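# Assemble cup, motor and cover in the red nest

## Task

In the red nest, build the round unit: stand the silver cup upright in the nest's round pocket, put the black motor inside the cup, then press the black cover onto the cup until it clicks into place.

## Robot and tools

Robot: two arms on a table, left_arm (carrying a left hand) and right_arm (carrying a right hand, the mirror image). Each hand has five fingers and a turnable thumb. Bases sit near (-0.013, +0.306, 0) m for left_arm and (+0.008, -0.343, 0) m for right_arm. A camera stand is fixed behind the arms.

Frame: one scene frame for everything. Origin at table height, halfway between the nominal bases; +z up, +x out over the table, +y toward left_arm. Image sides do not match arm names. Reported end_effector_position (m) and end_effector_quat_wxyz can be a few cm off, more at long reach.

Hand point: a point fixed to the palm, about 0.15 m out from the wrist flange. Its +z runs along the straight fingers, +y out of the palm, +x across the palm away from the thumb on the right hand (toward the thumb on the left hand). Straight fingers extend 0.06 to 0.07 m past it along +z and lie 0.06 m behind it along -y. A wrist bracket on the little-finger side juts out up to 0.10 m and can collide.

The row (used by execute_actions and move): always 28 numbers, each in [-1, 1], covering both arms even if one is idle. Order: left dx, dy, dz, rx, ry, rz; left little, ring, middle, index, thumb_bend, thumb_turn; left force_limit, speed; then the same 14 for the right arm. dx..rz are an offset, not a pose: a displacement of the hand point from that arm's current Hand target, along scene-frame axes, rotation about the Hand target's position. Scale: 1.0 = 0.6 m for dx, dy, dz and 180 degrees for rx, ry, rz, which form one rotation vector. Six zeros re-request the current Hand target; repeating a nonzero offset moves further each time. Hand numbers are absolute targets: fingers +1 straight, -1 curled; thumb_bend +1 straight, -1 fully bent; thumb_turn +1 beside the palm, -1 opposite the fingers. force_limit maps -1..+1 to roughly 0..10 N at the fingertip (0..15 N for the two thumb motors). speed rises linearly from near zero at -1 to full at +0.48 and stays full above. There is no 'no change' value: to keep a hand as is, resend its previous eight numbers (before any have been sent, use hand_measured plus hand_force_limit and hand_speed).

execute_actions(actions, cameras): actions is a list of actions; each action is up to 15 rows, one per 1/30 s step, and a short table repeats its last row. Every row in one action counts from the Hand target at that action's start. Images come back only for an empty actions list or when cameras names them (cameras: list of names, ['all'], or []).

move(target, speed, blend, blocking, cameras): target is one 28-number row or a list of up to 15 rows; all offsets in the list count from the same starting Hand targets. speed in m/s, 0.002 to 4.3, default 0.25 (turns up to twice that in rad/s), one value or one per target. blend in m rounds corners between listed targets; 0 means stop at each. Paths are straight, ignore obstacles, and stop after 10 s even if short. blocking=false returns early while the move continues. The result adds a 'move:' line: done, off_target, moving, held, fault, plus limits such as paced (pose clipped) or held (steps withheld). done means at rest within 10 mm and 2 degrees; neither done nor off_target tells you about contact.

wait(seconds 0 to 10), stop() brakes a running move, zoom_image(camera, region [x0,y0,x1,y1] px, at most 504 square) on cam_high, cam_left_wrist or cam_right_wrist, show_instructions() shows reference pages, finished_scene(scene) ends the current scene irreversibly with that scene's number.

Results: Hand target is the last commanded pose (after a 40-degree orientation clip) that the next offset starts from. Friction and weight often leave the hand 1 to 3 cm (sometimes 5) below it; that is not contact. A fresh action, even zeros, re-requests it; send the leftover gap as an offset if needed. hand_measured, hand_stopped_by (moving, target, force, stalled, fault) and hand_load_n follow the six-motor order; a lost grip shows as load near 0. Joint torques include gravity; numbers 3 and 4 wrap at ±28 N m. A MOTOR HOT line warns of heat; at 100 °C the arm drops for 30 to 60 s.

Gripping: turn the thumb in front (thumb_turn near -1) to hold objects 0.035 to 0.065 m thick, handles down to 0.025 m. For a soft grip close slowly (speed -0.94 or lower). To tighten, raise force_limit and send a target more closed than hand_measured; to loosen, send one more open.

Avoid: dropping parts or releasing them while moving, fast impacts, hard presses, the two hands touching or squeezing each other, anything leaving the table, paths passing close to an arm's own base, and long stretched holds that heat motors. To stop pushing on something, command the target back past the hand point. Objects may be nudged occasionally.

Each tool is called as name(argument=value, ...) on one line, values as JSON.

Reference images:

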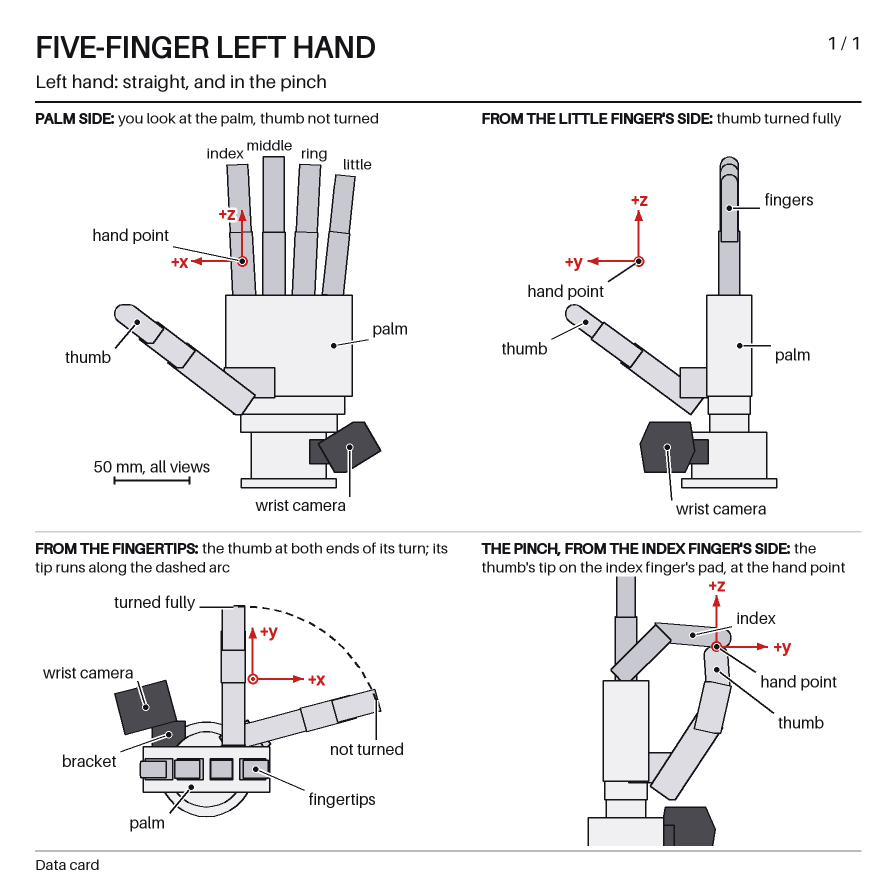

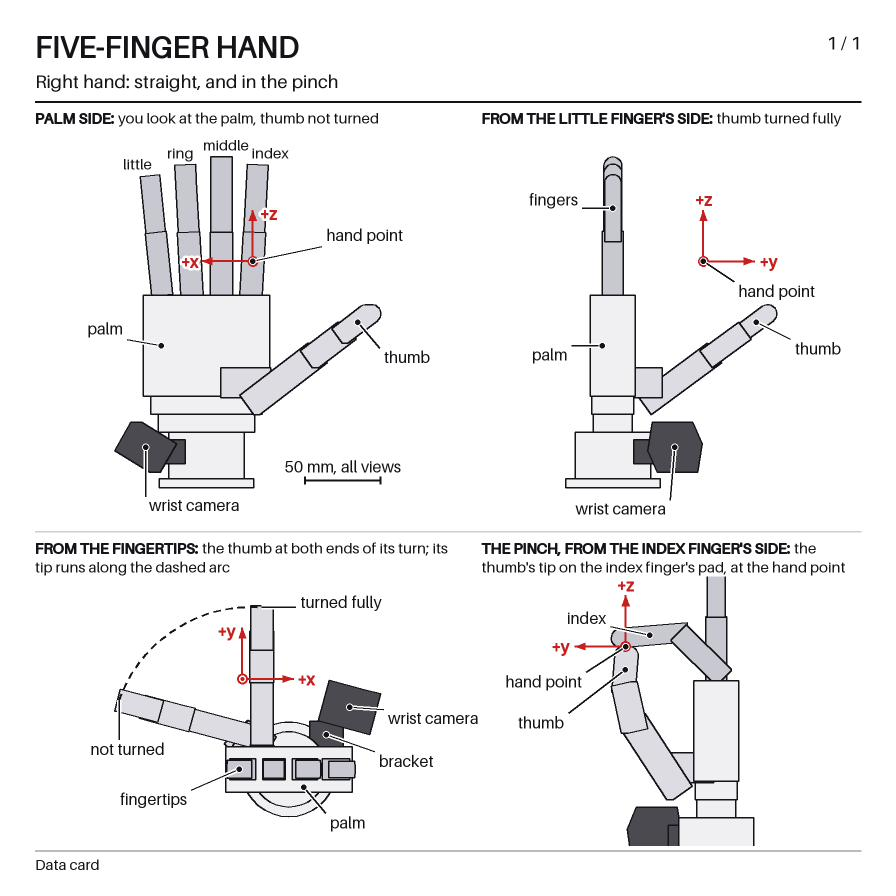

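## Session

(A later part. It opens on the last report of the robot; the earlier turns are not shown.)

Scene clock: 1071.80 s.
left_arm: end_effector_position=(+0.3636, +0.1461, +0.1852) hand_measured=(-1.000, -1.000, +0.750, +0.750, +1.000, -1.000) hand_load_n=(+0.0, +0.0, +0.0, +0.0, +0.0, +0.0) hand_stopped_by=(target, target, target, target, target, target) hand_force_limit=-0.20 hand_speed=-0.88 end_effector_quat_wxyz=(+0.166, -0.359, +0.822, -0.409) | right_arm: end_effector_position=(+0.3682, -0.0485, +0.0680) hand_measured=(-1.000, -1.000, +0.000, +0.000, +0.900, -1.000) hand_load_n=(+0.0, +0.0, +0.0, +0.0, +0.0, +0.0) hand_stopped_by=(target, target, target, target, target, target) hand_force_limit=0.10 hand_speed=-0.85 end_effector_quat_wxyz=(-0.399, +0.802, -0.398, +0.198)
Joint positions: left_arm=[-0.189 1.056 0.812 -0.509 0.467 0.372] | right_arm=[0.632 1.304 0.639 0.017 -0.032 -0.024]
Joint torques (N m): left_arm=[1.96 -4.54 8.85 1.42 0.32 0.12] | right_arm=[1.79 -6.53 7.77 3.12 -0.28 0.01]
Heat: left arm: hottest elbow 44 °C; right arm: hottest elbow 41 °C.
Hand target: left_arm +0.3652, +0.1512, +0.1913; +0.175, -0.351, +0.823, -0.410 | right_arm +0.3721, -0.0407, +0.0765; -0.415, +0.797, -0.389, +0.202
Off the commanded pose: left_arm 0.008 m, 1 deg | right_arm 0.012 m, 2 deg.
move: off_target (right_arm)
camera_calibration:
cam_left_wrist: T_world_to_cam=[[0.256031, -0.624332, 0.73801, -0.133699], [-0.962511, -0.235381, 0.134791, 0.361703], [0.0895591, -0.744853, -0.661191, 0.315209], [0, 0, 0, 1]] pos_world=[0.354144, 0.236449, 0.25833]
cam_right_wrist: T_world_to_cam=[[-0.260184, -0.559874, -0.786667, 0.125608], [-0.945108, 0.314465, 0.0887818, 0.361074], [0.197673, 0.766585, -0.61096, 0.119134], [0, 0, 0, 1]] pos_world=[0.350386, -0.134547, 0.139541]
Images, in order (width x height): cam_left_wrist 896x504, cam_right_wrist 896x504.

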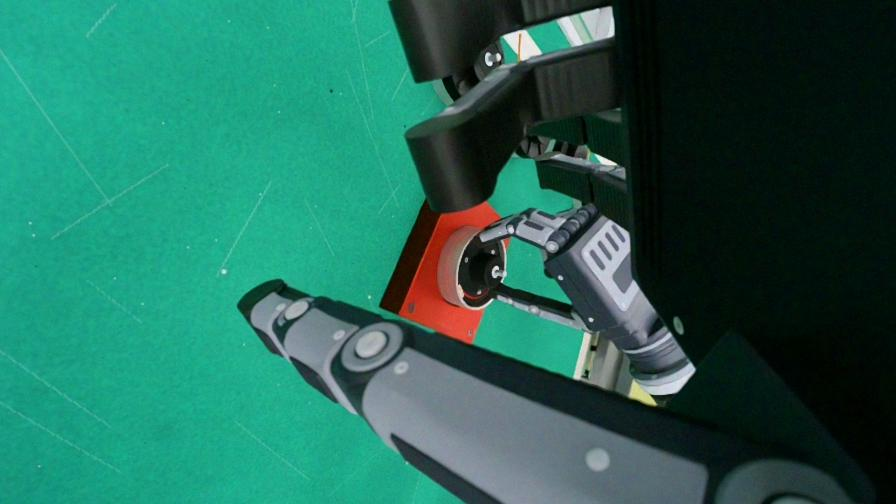

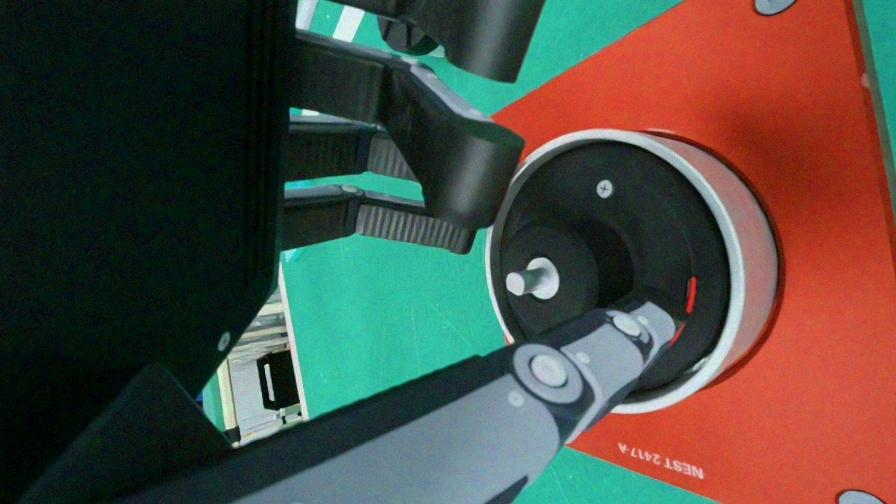

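move(target=[[0,0,0,0,0,0,-1,-1,0.75,0.75,1,-1,-0.2,-0.88,0.0,0.0,0,0,0,0,-1,-1,0.25,0.25,1,-1,0.1,-0.5],[0,0,0,0,0,0,-1,-1,0.75,0.75,1,-1,-0.2,-0.88,0.025,0.02,0.15,0,0,0,-1,-1,0.25,0.25,1,-1,0.1,-0.5]], speed=0.08, cameras=["all"])

zoom_image(camera="cam_left_wrist", region=[400, 190, 560, 340])

Scene clock: 1084.50 s.
left_arm: end_effector_position=(+0.3636, +0.1461, +0.1852) hand_measured=(-1.000, -1.000, +0.750, +0.750, +1.000, -1.000) hand_load_n=(+0.0, +0.5, +0.0, +0.0, +0.0, +0.0) hand_stopped_by=(target, target, target, target, target, target) hand_force_limit=-0.20 hand_speed=-0.88 end_effector_quat_wxyz=(+0.166, -0.359, +0.822, -0.409) | right_arm: end_effector_position=(+0.3730, -0.0452, +0.1301) hand_measured=(-1.000, -1.000, +0.250, +0.250, +1.000, -1.000) hand_load_n=(+0.0, +0.0, +0.0, +0.0, +0.0, +0.0) hand_stopped_by=(target, target, target, target, target, target) hand_force_limit=0.10 hand_speed=-0.50 end_effector_quat_wxyz=(-0.388, +0.807, -0.401, +0.192)
Joint positions: left_arm=[-0.189 1.056 0.812 -0.509 0.467 0.372] | right_arm=[0.632 1.218 0.772 -0.229 -0.032 -0.024]
Joint torques (N m): left_arm=[2.08 -4.01 8.83 1.4 0.32 0.13] | right_arm=[1.9 -6.95 13.72 1.35 -0.19 0.03]
Heat: left arm: hottest elbow 44 °C; right arm: hottest elbow 41 °C.
Hand target: left_arm +0.3652, +0.1512, +0.1913; +0.175, -0.351, +0.823, -0.410 | right_arm +0.3871, -0.0287, +0.1665; -0.415, +0.797, -0.389, +0.202
Off the commanded pose: left_arm 0.008 m, 1 deg | right_arm 0.042 m, 4 deg.
move: off_target (right_arm)
camera_calibration:
cam_left_wrist: T_world_to_cam=[[0.256031, -0.624332, 0.73801, -0.133699], [-0.962511, -0.235381, 0.134791, 0.361703], [0.0895591, -0.744853, -0.661191, 0.315209], [0, 0, 0, 1]] pos_world=[0.354144, 0.236449, 0.25833]
cam_right_wrist: T_world_to_cam=[[-0.276853, -0.57153, -0.772467, 0.181496], [-0.943037, 0.315939, 0.10423, 0.356275], [0.184482, 0.757322, -0.626442, 0.160203], [0, 0, 0, 1]] pos_world=[0.356674, -0.130156, 0.203423]

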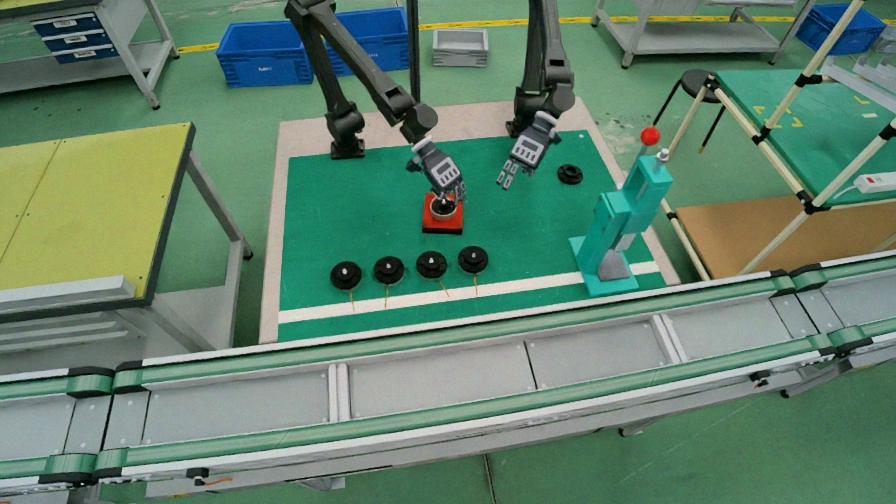

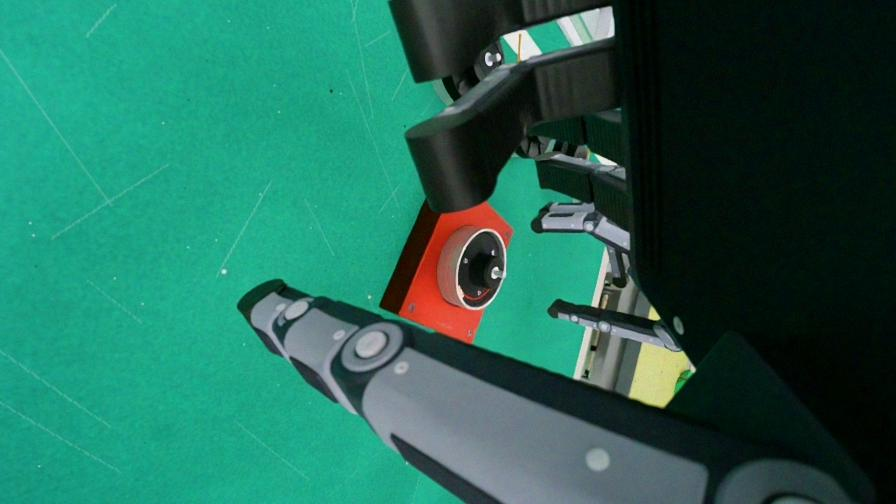

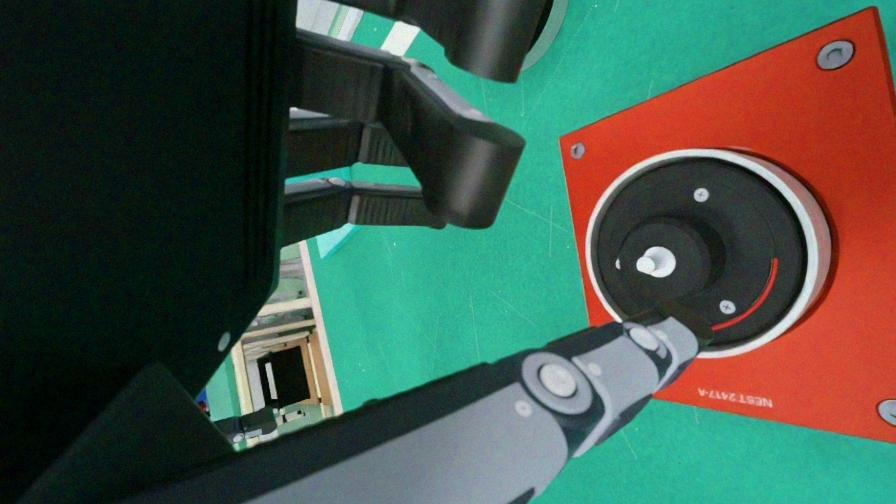

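Scaled by 3.150 from the camera's 896x504 image, which has a finer 1280x720 frame.

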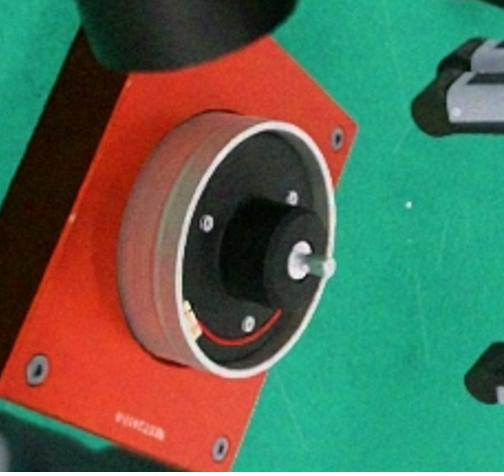

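move(target=[-0.1895,0.453,-0.0855,0,0,0.389,-1,-1,0.8,0.8,1,-1,-0.2,-0.5,-0.055,-0.364,0.0925,0,0,0,-1,-1,0.25,0.25,1,-1,0.1,-0.5], speed=0.2, cameras=["all"])

Scene clock: 1101.83 s.
left_arm: end_effector_position=(+0.2508, +0.4223, +0.1381) hand_measured=(-1.000, -1.000, +0.800, +0.800, +1.000, -1.000) hand_load_n=(+0.0, +0.0, +0.0, +0.0, +0.0, +0.0) hand_stopped_by=(target, target, target, target, target, target) hand_force_limit=-0.20 hand_speed=-0.50 end_effector_quat_wxyz=(-0.379, +0.755, -0.482, +0.231) | right_arm: end_effector_position=(+0.3504, -0.2454, +0.2062) hand_measured=(-1.000, -1.000, +0.250, +0.250, +1.000, -1.000) hand_load_n=(+0.0, +0.0, +0.0, +0.0, +0.0, +0.0) hand_stopped_by=(target, target, target, target, target, target) hand_force_limit=0.10 hand_speed=-0.50 end_effector_quat_wxyz=(-0.409, +0.797, -0.402, +0.189)
Joint positions: left_arm=[0.547 0.541 0.45 -0.564 0.089 0.089] | right_arm=[0.011 0.888 0.765 -0.637 -0.533 -0.415]
Joint torques (N m): left_arm=[2.14 1.26 8.84 1.99 0.03 -0.26] | right_arm=[0.73 -3.72 11.17 1.18 -0.61 -0.13]
Heat: left arm: hottest elbow 43 °C; right arm: hottest elbow 42 °C.
Hand target: left_arm +0.2515, +0.4230, +0.1400; -0.378, +0.760, -0.473, +0.235 | right_arm +0.3541, -0.2471, +0.2220; -0.415, +0.797, -0.389, +0.202
Off the commanded pose: left_arm 0.002 m, 1 deg | right_arm 0.016 m, 2 deg.
move: off_target (right_arm)
camera_calibration:
cam_left_wrist: T_world_to_cam=[[0.682821, -0.0140385, 0.73045, -0.261301], [-0.12842, -0.986555, 0.101085, 0.437166], [0.71921, -0.162828, -0.675443, 0.0982047], [0, 0, 0, 1]] pos_world=[0.163933, 0.44361, 0.213008]
cam_right_wrist: T_world_to_cam=[[-0.265178, -0.536384, -0.801232, 0.130069], [-0.944898, 0.310005, 0.105194, 0.389278], [0.191961, 0.784977, -0.589034, 0.360159], [0, 0, 0, 1]] pos_world=[0.333183, -0.333628, 0.275412]

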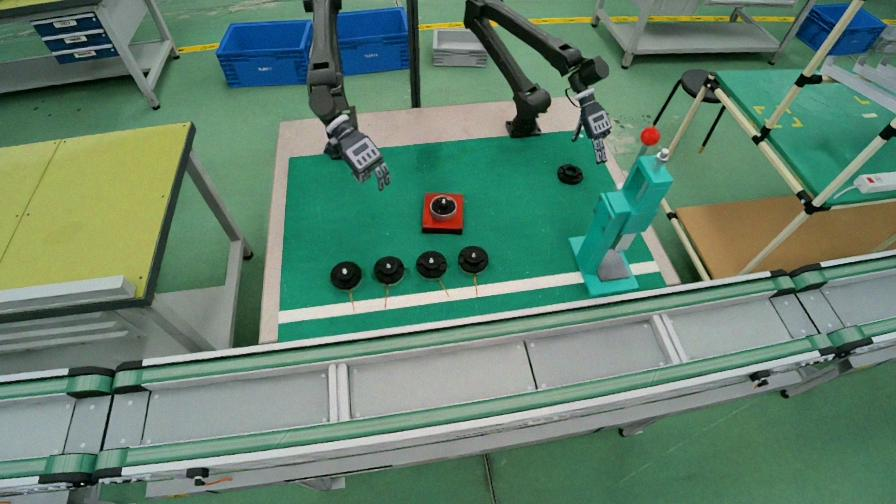

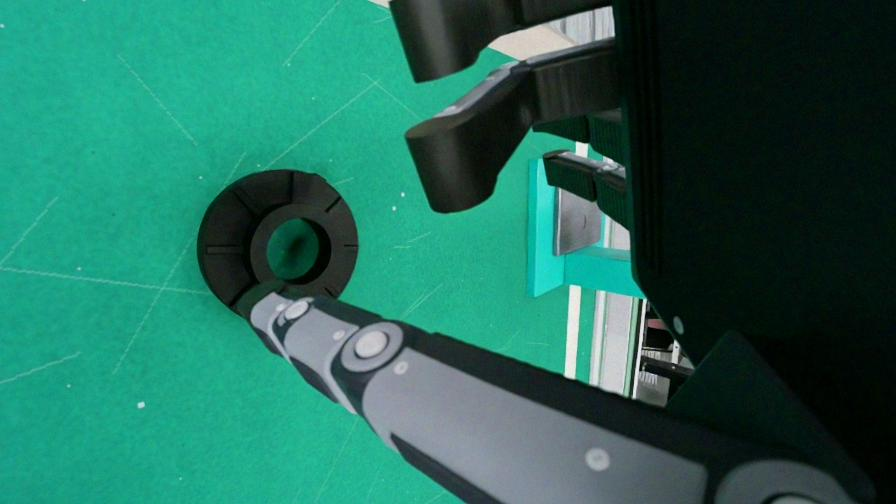

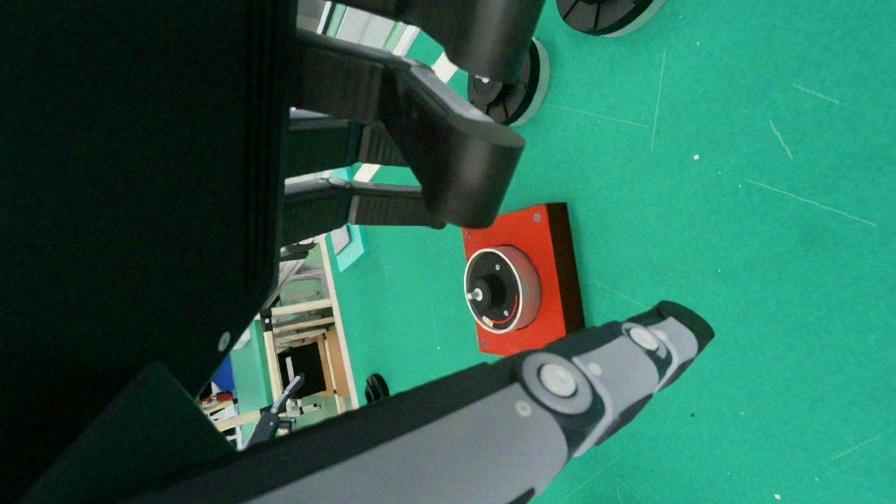

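zoom_image(camera="cam_left_wrist", region=[180, 150, 380, 340])

Scaled by 2.520 from the camera's 896x504 image, which has a finer 1280x720 frame.

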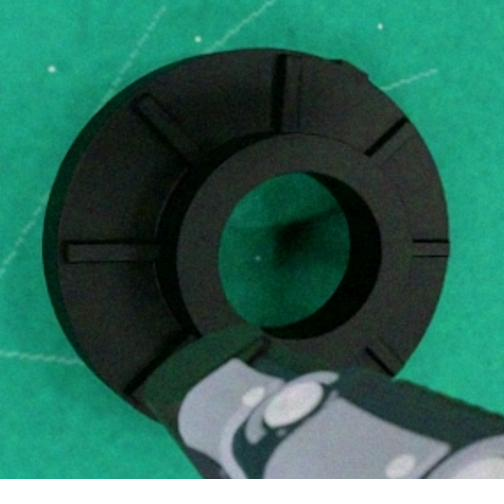

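move(target=[-0.0083,-0.0217,-0.1167,0,0,0,-1,-1,0.8,0.8,1,-1,-0.2,-0.5,0,0,0,0,0,0,-1,-1,0.25,0.25,1,-1,0.1,-0.5], speed=0.15, cameras=["cam_left_wrist"])

zoom_image(camera="cam_left_wrist", region=[200, 60, 560, 400])

Scene clock: 1149.93 s.
left_arm: end_effector_position=(+0.2395, +0.4100, +0.0665) hand_measured=(-1.000, -1.000, +0.800, +0.800, +1.000, -1.000) hand_load_n=(+0.0, +0.0, +0.0, +0.0, +0.0, +0.0) hand_stopped_by=(target, target, target, target, target, target) hand_force_limit=-0.20 hand_speed=-0.50 end_effector_quat_wxyz=(-0.374, +0.761, -0.479, +0.227) | right_arm: end_effector_position=(+0.3505, -0.2459, +0.2062) hand_measured=(-1.000, -1.000, +0.250, +0.250, +1.000, -1.000) hand_load_n=(+0.0, +0.0, +0.0, +0.0, +0.0, +0.0) hand_stopped_by=(target, target, target, target, target, target) hand_force_limit=0.10 hand_speed=-0.50 end_effector_quat_wxyz=(-0.409, +0.797, -0.403, +0.189)
Joint positions: left_arm=[0.512 0.536 0.265 -0.396 0.053 0.058] | right_arm=[0.01 0.888 0.765 -0.637 -0.533 -0.415]
Joint torques (N m): left_arm=[0.32 2.73 8.64 3.07 -0.11 -0.28] | right_arm=[0.73 -3.72 11.15 1.18 -0.61 -0.13]
Heat: left arm: hottest elbow 43 °C; right arm: hottest elbow 44 °C.
Hand target: left_arm +0.2465, +0.4100, +0.0700; -0.378, +0.760, -0.473, +0.235 | right_arm +0.3541, -0.2471, +0.2220; -0.415, +0.797, -0.389, +0.202
Off the commanded pose: left_arm 0.008 m, 1 deg | right_arm 0.016 m, 2 deg.
move: off_target (right_arm)
camera_calibration:
cam_left_wrist: T_world_to_cam=[[0.69126, 0.000985329, 0.722605, -0.209137], [-0.114846, -0.987139, 0.111211, 0.427054], [0.713421, -0.159864, -0.682256, 0.056515], [0, 0, 0, 1]] pos_world=[0.153295, 0.430802, 0.142188]
Images, in order (width x height): cam_left_wrist 896x504.

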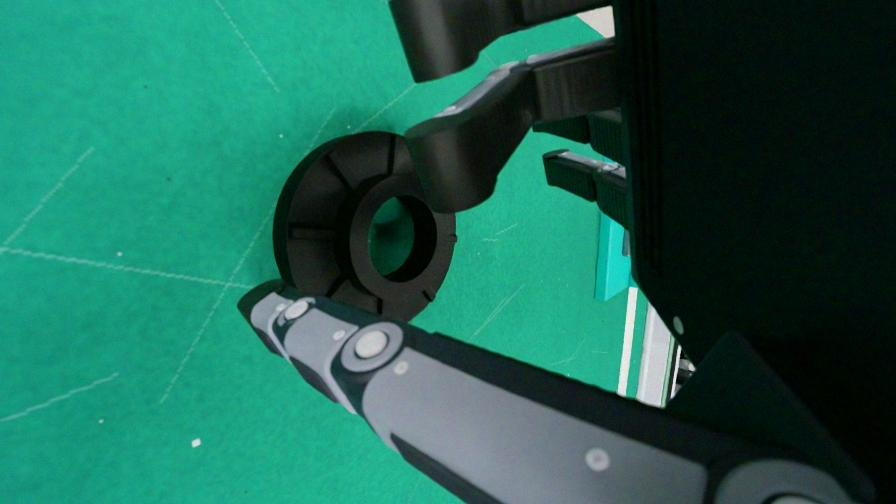

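Scaled by 1.400 from the camera's 896x504 image, which has a finer 1280x720 frame.

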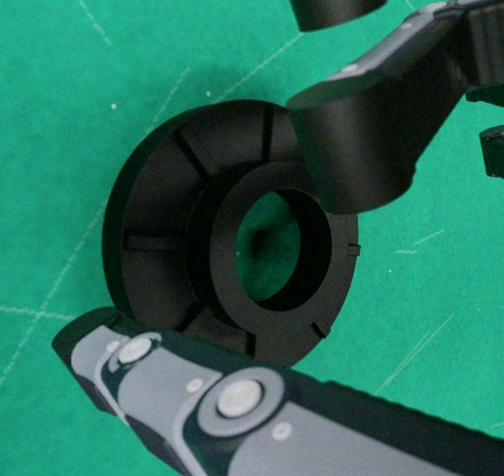

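move(target=[0.0083,-0.0092,-0.047,0,0,0,-1,-1,0.8,0.8,1,-1,-0.2,-0.5,0,0,0,0,0,0,-1,-1,0.25,0.25,1,-1,0.1,-0.5], speed=0.1, cameras=["cam_left_wrist"])

zoom_image(camera="cam_left_wrist", region=[200, 60, 560, 400])

Scene clock: 1171.77 s.
left_arm: end_effector_position=(+0.2443, +0.4047, +0.0381) hand_measured=(-1.000, -1.000, +0.800, +0.800, +1.000, -1.000) hand_load_n=(+0.0, +0.0, +0.0, +0.0, +0.0, +0.0) hand_stopped_by=(target, target, target, target, target, target) hand_force_limit=-0.20 hand_speed=-0.50 end_effector_quat_wxyz=(-0.374, +0.762, -0.479, +0.226) | right_arm: end_effector_position=(+0.3505, -0.2459, +0.2062) hand_measured=(-1.000, -1.000, +0.250, +0.250, +1.000, -1.000) hand_load_n=(+0.0, +0.0, +0.0, +0.0, +0.0, +0.0) hand_stopped_by=(target, target, target, target, target, target) hand_force_limit=0.10 hand_speed=-0.50 end_effector_quat_wxyz=(-0.409, +0.797, -0.403, +0.189)
Joint positions: left_arm=[0.467 0.608 0.202 -0.261 0.017 0.03] | right_arm=[0.01 0.888 0.765 -0.637 -0.533 -0.415]
Joint torques (N m): left_arm=[0.21 2.08 8.21 2.95 -0.09 -0.28] | right_arm=[0.73 -3.6 11.18 1.16 -0.61 -0.13]
Heat: left arm: hottest elbow 43 °C; right arm: hottest elbow 45 °C.
Hand target: left_arm +0.2515, +0.4045, +0.0418; -0.378, +0.760, -0.473, +0.235 | right_arm +0.3541, -0.2471, +0.2220; -0.415, +0.797, -0.389, +0.202
Off the commanded pose: left_arm 0.008 m, 1 deg | right_arm 0.016 m, 2 deg.
move: off_target (right_arm)
camera_calibration:
cam_left_wrist: T_world_to_cam=[[0.691949, 0.00153952, 0.721944, -0.192337], [-0.114369, -0.987136, 0.111722, 0.425397], [0.712829, -0.159874, -0.682872, 0.0330325], [0, 0, 0, 1]] pos_world=[0.158193, 0.425502, 0.113887]
Images, in order (width x height): cam_left_wrist 896x504.

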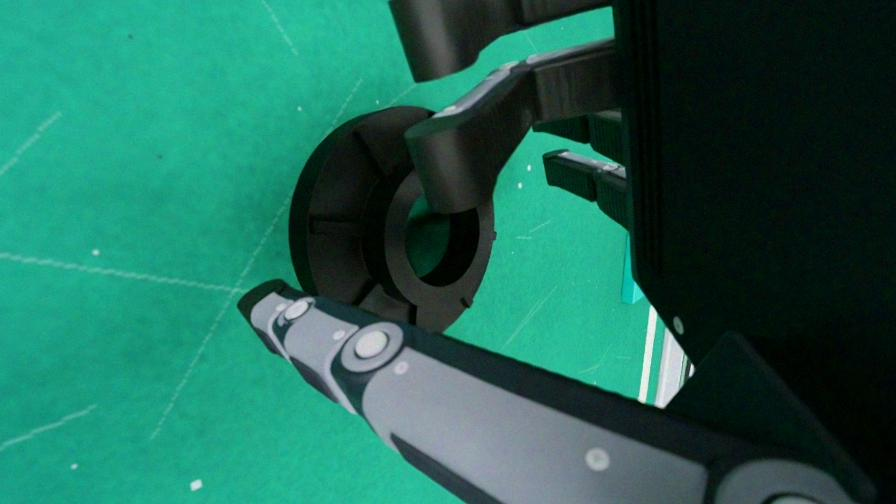

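Scaled by 1.400 from the camera's 896x504 image, which has a finer 1280x720 frame.

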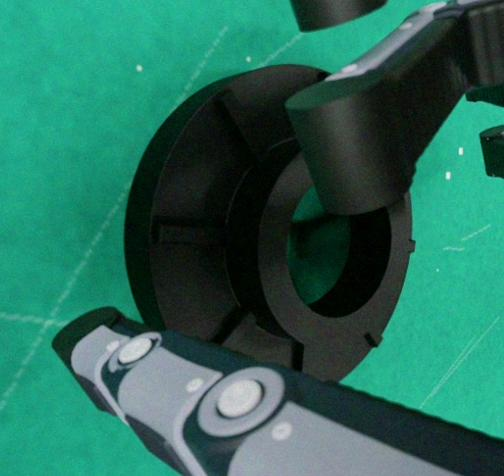

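move(target=[0.0,0.0033,-0.0235,0,0,0,-1,-1,0.8,0.8,1,-1,-0.2,-0.5,0,0,0,0,0,0,-1,-1,0.25,0.25,1,-1,0.1,-0.5], speed=0.06, cameras=["cam_left_wrist"])

Scene clock: 1193.43 s.
left_arm: end_effector_position=(+0.2459, +0.4052, +0.0247) hand_measured=(-1.000, -1.000, +0.800, +0.800, +1.000, -1.000) hand_load_n=(+0.0, +0.0, +0.0, +0.0, +0.0, +0.0) hand_stopped_by=(target, target, target, target, target, target) hand_force_limit=-0.20 hand_speed=-0.50 end_effector_quat_wxyz=(-0.374, +0.761, -0.479, +0.227) | right_arm: end_effector_position=(+0.3505, -0.2459, +0.2062) hand_measured=(-1.000, -1.000, +0.250, +0.250, +1.000, -1.000) hand_load_n=(+0.0, +0.0, +0.0, +0.0, +0.0, +0.0) hand_stopped_by=(target, target, target, target, target, target) hand_force_limit=0.10 hand_speed=-0.50 end_effector_quat_wxyz=(-0.409, +0.797, -0.403, +0.189)
Joint positions: left_arm=[0.467 0.66 0.174 -0.179 0.019 0.03] | right_arm=[0.01 0.888 0.765 -0.637 -0.533 -0.415]
Joint torques (N m): left_arm=[1.14 2.14 7.99 2.99 0.13 -0.22] | right_arm=[0.56 -3.66 11.17 1.16 -0.61 -0.14]
Heat: left arm: hottest elbow 43 °C; right arm: hottest elbow 45 °C.
Hand target: left_arm +0.2515, +0.4065, +0.0277; -0.378, +0.760, -0.473, +0.235 | right_arm +0.3541, -0.2471, +0.2220; -0.415, +0.797, -0.389, +0.202
Off the commanded pose: left_arm 0.006 m, 1 deg | right_arm 0.016 m, 2 deg.
move: off_target (right_arm)
camera_calibration:
cam_left_wrist: T_world_to_cam=[[0.690614, 0.000801266, 0.723223, -0.183161], [-0.115717, -0.986994, 0.111593, 0.427947], [0.713906, -0.160757, -0.681539, 0.0228557], [0, 0, 0, 1]] pos_world=[0.159697, 0.426202, 0.100287]
Images, in order (width x height): cam_left_wrist 896x504.

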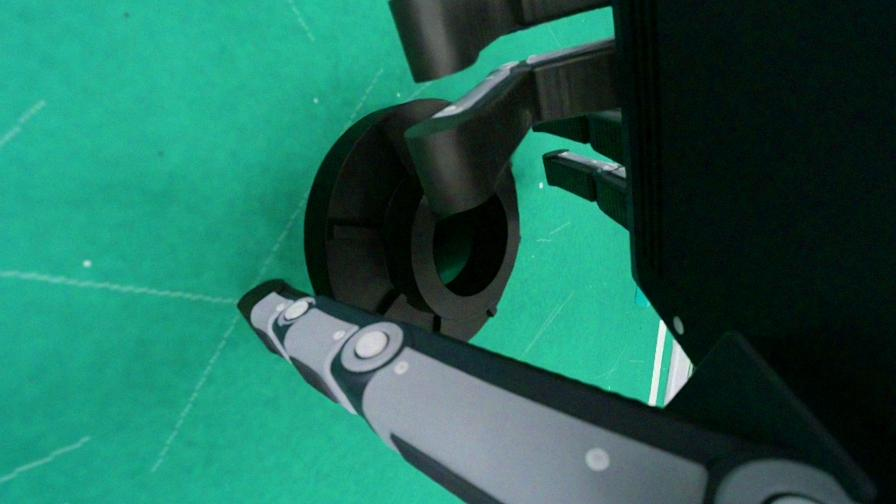

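move(target=[0.0,-0.003,0.0,0,0,0,-1,-1,0.0,0.0,0.6,-1,-0.2,-0.88,0,0,0,0,0,0,-1,-1,0.25,0.25,1,-1,0.1,-0.5], speed=0.06, cameras=["cam_left_wrist"])

wait(seconds=1, cameras=[])

Scene clock: 1211.97 s.
left_arm: end_effector_position=(+0.2495, +0.4068, +0.0280) hand_measured=(-1.000, -1.000, +0.456, +0.480, +0.838, -1.000) hand_load_n=(+0.0, +0.0, +4.0, +4.0, +7.0, +0.0) hand_stopped_by=(target, target, force, force, force, target) hand_force_limit=-0.20 hand_speed=-0.88 end_effector_quat_wxyz=(-0.381, +0.757, -0.477, +0.232) | right_arm: end_effector_position=(+0.3505, -0.2459, +0.2062) hand_measured=(-1.000, -1.000, +0.250, +0.250, +1.000, -1.000) hand_load_n=(+0.0, +0.5, +0.0, +0.0, +0.0, +0.0) hand_stopped_by=(target, target, target, target, target, target) hand_force_limit=0.10 hand_speed=-0.50 end_effector_quat_wxyz=(-0.409, +0.797, -0.403, +0.189)
Joint positions: left_arm=[0.467 0.66 0.174 -0.161 0.02 0.03] | right_arm=[0.01 0.888 0.765 -0.637 -0.533 -0.415]
Joint torques (N m): left_arm=[0.5 1.85 7.84 2.21 -0.09 -0.28] | right_arm=[0.67 -3.66 11.18 1.16 -0.61 -0.13]
Heat: left arm: hottest elbow 43 °C; right arm: hottest elbow 45 °C.
Hand target: left_arm +0.2515, +0.4047, +0.0277; -0.378, +0.760, -0.473, +0.235 | right_arm +0.3541, -0.2471, +0.2220; -0.415, +0.797, -0.389, +0.202
Off the commanded pose: left_arm 0.003 m, 1 deg | right_arm 0.016 m, 2 deg.
move: off_target (right_arm)
camera_calibration:
cam_left_wrist: T_world_to_cam=[[0.678472, -0.00570613, 0.734604, -0.182638], [-0.118717, -0.987678, 0.101973, 0.430746], [0.724971, -0.156396, -0.670789, 0.0179822], [0, 0, 0, 1]] pos_world=[0.162015, 0.427209, 0.102304]
Images, in order (width x height): cam_left_wrist 896x504.

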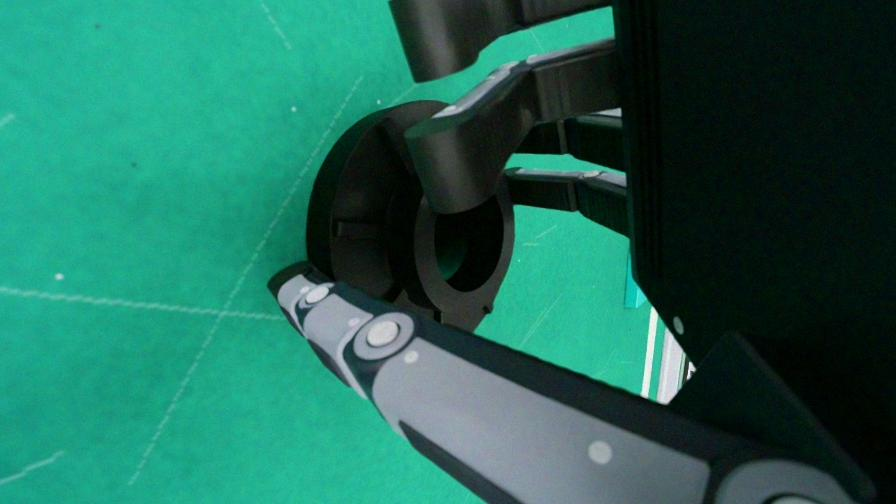

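Scene clock: 1212.97 s.
left_arm: end_effector_position=(+0.2495, +0.4068, +0.0280) hand_measured=(-1.000, -1.000, +0.456, +0.480, +0.838, -1.000) hand_load_n=(+0.0, +0.0, +4.0, +3.5, +7.5, +0.0) hand_stopped_by=(target, target, force, force, force, target) hand_force_limit=-0.20 hand_speed=-0.88 end_effector_quat_wxyz=(-0.381, +0.757, -0.477, +0.232) | right_arm: end_effector_position=(+0.3505, -0.2459, +0.2062) hand_measured=(-1.000, -1.000, +0.250, +0.250, +1.000, -1.000) hand_load_n=(+0.0, +0.0, +0.0, +0.0, +0.0, +0.0) hand_stopped_by=(target, target, target, target, target, target) hand_force_limit=0.10 hand_speed=-0.50 end_effector_quat_wxyz=(-0.409, +0.797, -0.403, +0.189)
Joint positions: left_arm=[0.467 0.66 0.174 -0.161 0.02 0.03] | right_arm=[0.01 0.888 0.765 -0.637 -0.533 -0.415]
Joint torques (N m): left_arm=[0.67 1.55 7.8 2.18 -0.09 -0.25] | right_arm=[0.67 -3.78 11.17 1.2 -0.61 -0.13]
Heat: left arm: hottest elbow 43 °C; right arm: hottest elbow 45 °C.
Hand target: left_arm +0.2515, +0.4047, +0.0277; -0.378, +0.760, -0.473, +0.235 | right_arm +0.3541, -0.2471, +0.2220; -0.415, +0.797, -0.389, +0.202
Off the commanded pose: left_arm 0.003 m, 1 deg | right_arm 0.016 m, 2 deg.
wait: 1.00 s; at rest by 0.17 s
No camera images: "cameras" was empty.

move(target=[[0.033,0.017,0.2,0,0,0,-1,-1,0.0,0.0,0.6,-1,-0.2,-0.88,0,0,0,0,0,0,-1,-1,0.25,0.25,1,-1,0.1,-0.5],[0.2175,-0.806,0.229,0,0,-0.389,-1,-1,0.0,0.0,0.6,-1,-0.2,-0.88,0,0,0,0,0,0,-1,-1,0.25,0.25,1,-1,0.1,-0.5]], speed=[0.1,0.18], blend=[0.03,0], cameras=["all"])

zoom_image(camera="cam_high", region=[400, 170, 480, 240])

Scene clock: 1245.30 s.
left_arm: end_effector_position=(+0.3612, -0.0581, +0.1343) hand_measured=(-1.000, -1.000, +0.456, +0.480, +0.840, -1.000) hand_load_n=(+0.0, +0.0, +2.5, +3.5, +7.5, +0.0) hand_stopped_by=(target, target, force, force, force, target) hand_force_limit=-0.20 hand_speed=-0.88 end_effector_quat_wxyz=(+0.160, -0.370, +0.833, -0.379) | right_arm: end_effector_position=(+0.3505, -0.2459, +0.2062) hand_measured=(-1.000, -1.000, +0.250, +0.250, +1.000, -1.000) hand_load_n=(+0.0, +0.0, +0.0, +0.0, +0.0, +0.0) hand_stopped_by=(target, target, target, target, target, target) hand_force_limit=0.10 hand_speed=-0.50 end_effector_quat_wxyz=(-0.409, +0.797, -0.403, +0.189)
Joint positions: left_arm=[-0.718 1.37 0.943 -0.297 0.042 0.018] | right_arm=[0.01 0.888 0.765 -0.637 -0.533 -0.415]
Joint torques (N m): left_arm=[0.73 -6.48 12.16 2.77 0.14 0.09] | right_arm=[0.67 -3.78 11.18 1.2 -0.61 -0.13]
Heat: left arm: hottest elbow 43 °C; right arm: hottest elbow 45 °C.
Hand target: left_arm +0.3820, -0.0789, +0.1651; +0.175, -0.351, +0.823, -0.410 | right_arm +0.3541, -0.2471, +0.2220; -0.415, +0.797, -0.389, +0.202
Off the commanded pose: left_arm 0.043 m, 5 deg | right_arm 0.016 m, 2 deg.
move: off_target (left_arm, right_arm)
camera_calibration:
cam_left_wrist: T_world_to_cam=[[0.297395, -0.656828, 0.692917, -0.233765], [-0.95223, -0.256795, 0.16527, 0.309053], [0.0693842, -0.708967, -0.701821, 0.144449], [0, 0, 0, 1]] pos_world=[0.353788, 0.0282291, 0.21228]
cam_right_wrist: T_world_to_cam=[[-0.266034, -0.535971, -0.801225, 0.130221], [-0.944413, 0.311466, 0.105225, 0.389751], [0.193157, 0.784681, -0.589039, 0.360057], [0, 0, 0, 1]] pos_world=[0.333182, -0.33413, 0.275412]

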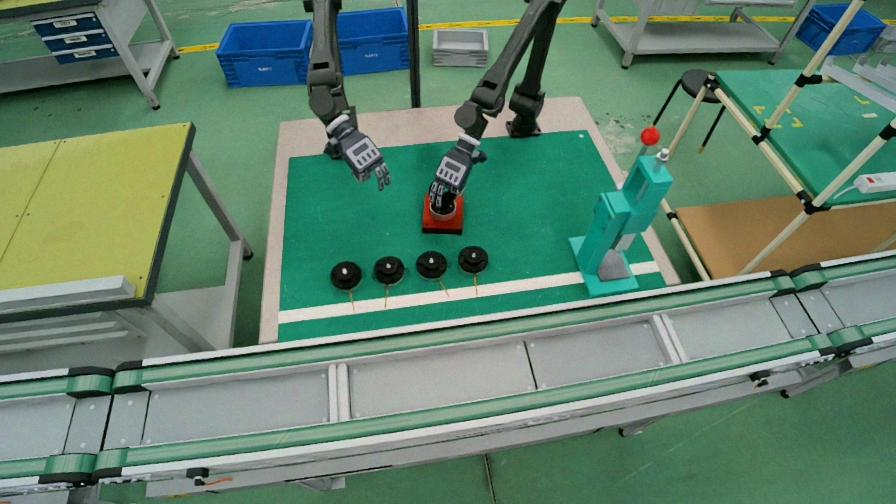

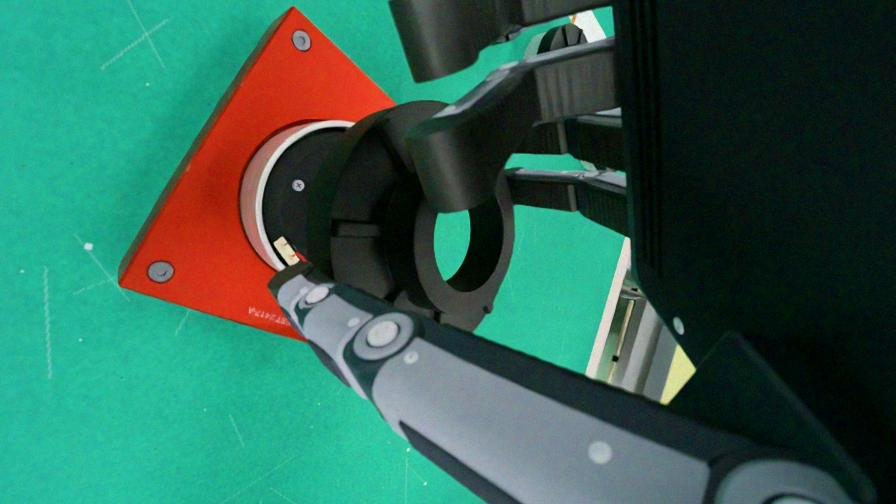

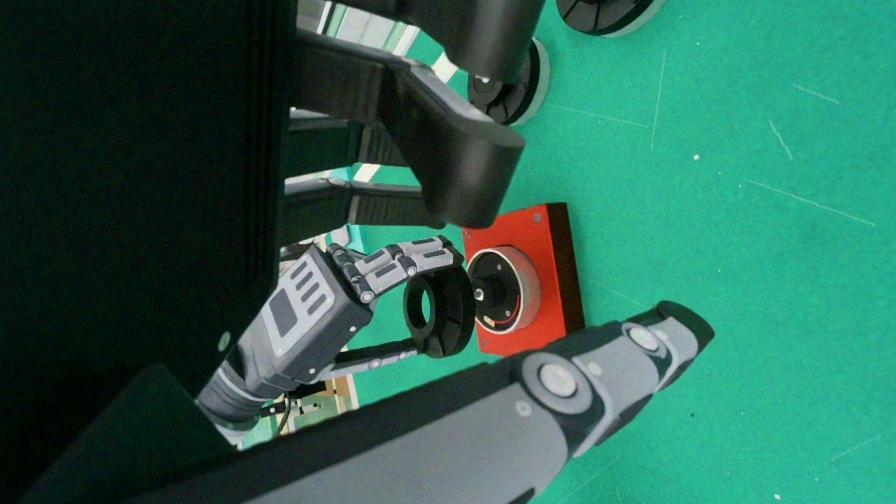

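Scaled by 6.300 from the camera's 896x504 image, which has a finer 1280x720 frame.

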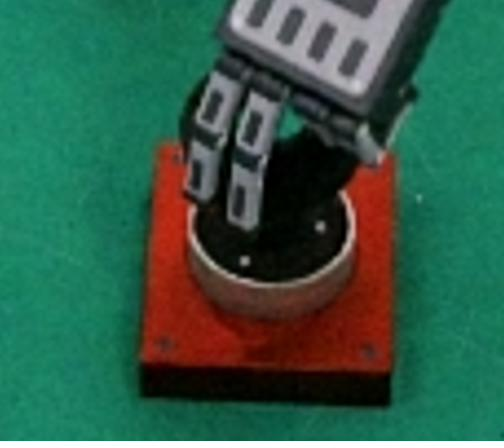

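move(target=[-0.0178,0.0253,-0.0918,-0.0077,-0.008,0,-1,-1,0.0,0.0,0.6,-1,-0.2,-0.88,0,0,0,0,0,0,-1,-1,0.25,0.25,1,-1,0.1,-0.5], speed=0.1, cameras=["all"])

zoom_image(camera="cam_high", region=[424, 192, 464, 224])

zoom_image(camera="cam_left_wrist", region=[220, 60, 560, 360])

zoom_image(camera="cam_right_wrist", region=[400, 220, 560, 370])

Scene clock: 1258.93 s.
left_arm: end_effector_position=(+0.3618, -0.0613, +0.1025) hand_measured=(-1.000, -1.000, +0.456, +0.480, +0.840, -1.000) hand_load_n=(+0.0, +0.0, +2.5, +3.0, +8.0, +0.0) hand_stopped_by=(target, target, force, force, force, target) hand_force_limit=-0.20 hand_speed=-0.88 end_effector_quat_wxyz=(+0.171, -0.358, +0.821, -0.412) | right_arm: end_effector_position=(+0.3505, -0.2459, +0.2062) hand_measured=(-1.000, -1.000, +0.250, +0.250, +1.000, -1.000) hand_load_n=(+0.0, +0.0, +0.0, +0.0, +0.0, +0.0) hand_stopped_by=(target, target, target, target, target, target) hand_force_limit=0.10 hand_speed=-0.50 end_effector_quat_wxyz=(-0.409, +0.797, -0.403, +0.189)
Joint positions: left_arm=[-0.718 1.398 0.837 -0.087 0.054 0.023] | right_arm=[0.01 0.888 0.765 -0.637 -0.533 -0.415]
Joint torques (N m): left_arm=[1.67 -6.71 7.87 3 0.14 0.13] | right_arm=[0.67 -3.66 11.19 1.17 -0.61 -0.13]
Heat: left arm: hottest elbow 45 °C; right arm: hottest elbow 45 °C.
Hand target: left_arm +0.3713, -0.0637, +0.1100; +0.181, -0.348, +0.816, -0.424 | right_arm +0.3541, -0.2471, +0.2220; -0.415, +0.797, -0.389, +0.202
Off the commanded pose: left_arm 0.012 m, 2 deg | right_arm 0.016 m, 2 deg.
move: off_target (left_arm, right_arm)
camera_calibration:
cam_left_wrist: T_world_to_cam=[[0.249109, -0.622396, 0.742002, -0.199555], [-0.96344, -0.237287, 0.124413, 0.323585], [0.0986338, -0.745867, -0.658752, 0.102527], [0, 0, 0, 1]] pos_world=[0.351353, 0.0290522, 0.175352]
cam_right_wrist: T_world_to_cam=[[-0.266034, -0.535971, -0.801225, 0.130221], [-0.944413, 0.311466, 0.105225, 0.389751], [0.193157, 0.784681, -0.589039, 0.360057], [0, 0, 0, 1]] pos_world=[0.333182, -0.33413, 0.275412]

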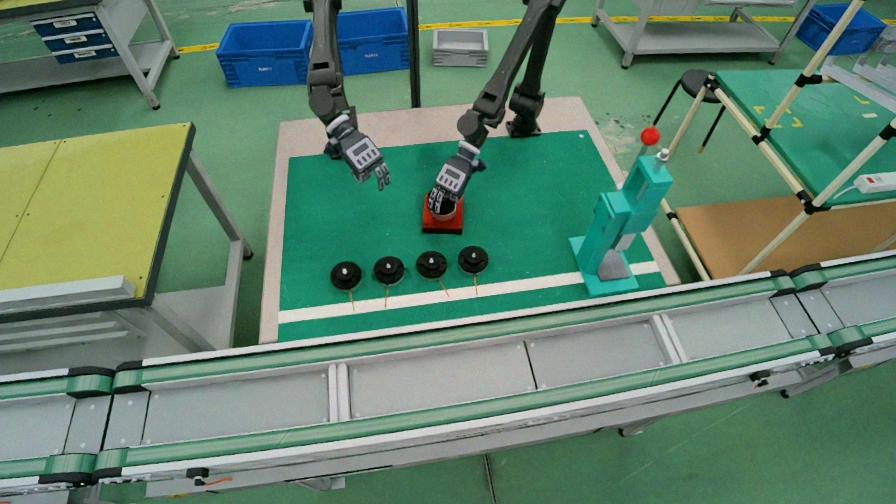

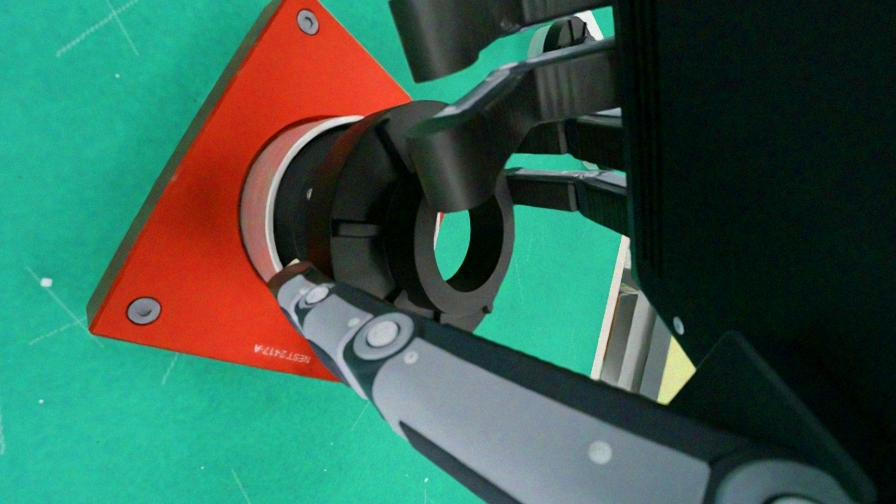

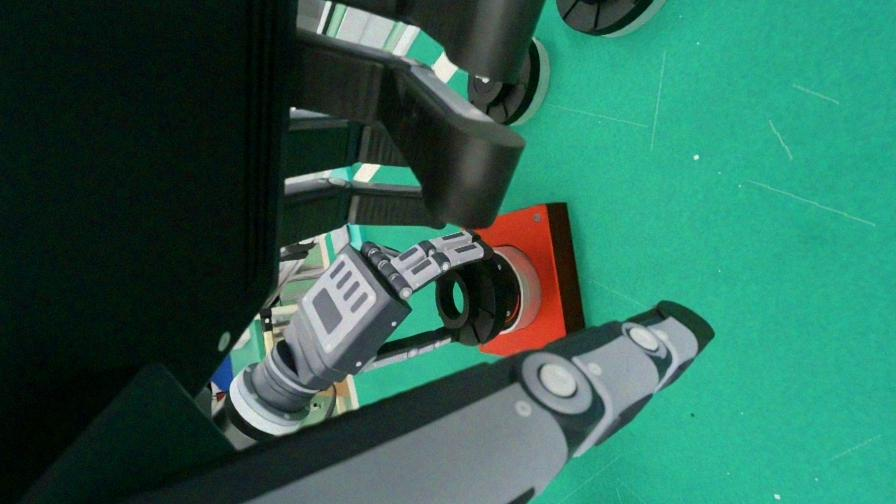

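Scaled by 12.600 from the camera's 896x504 image, which has a finer 1280x720 frame.

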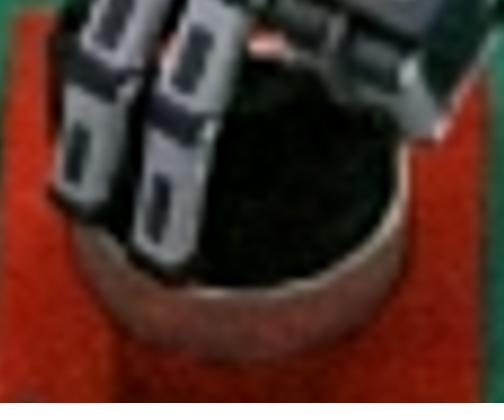

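Scaled by 1.482 from the camera's 896x504 image, which has a finer 1280x720 frame.

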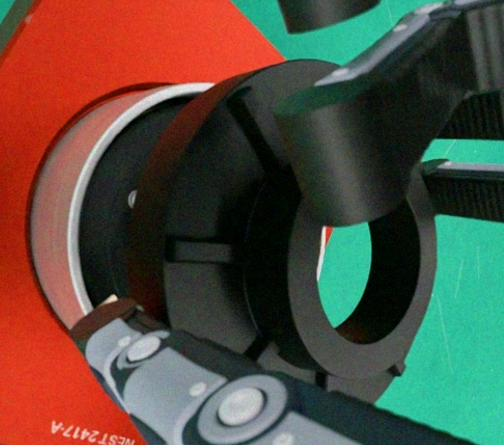

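Scaled by 3.150 from the camera's 896x504 image, which has a finer 1280x720 frame.

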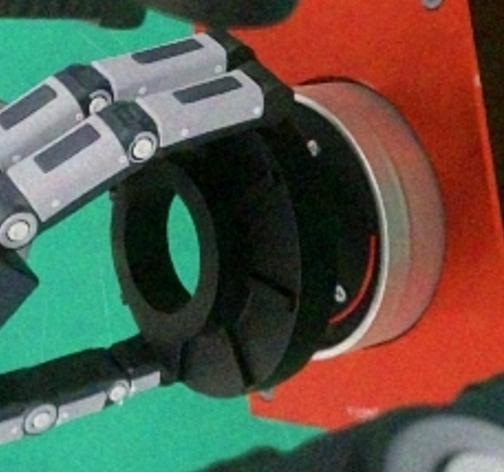

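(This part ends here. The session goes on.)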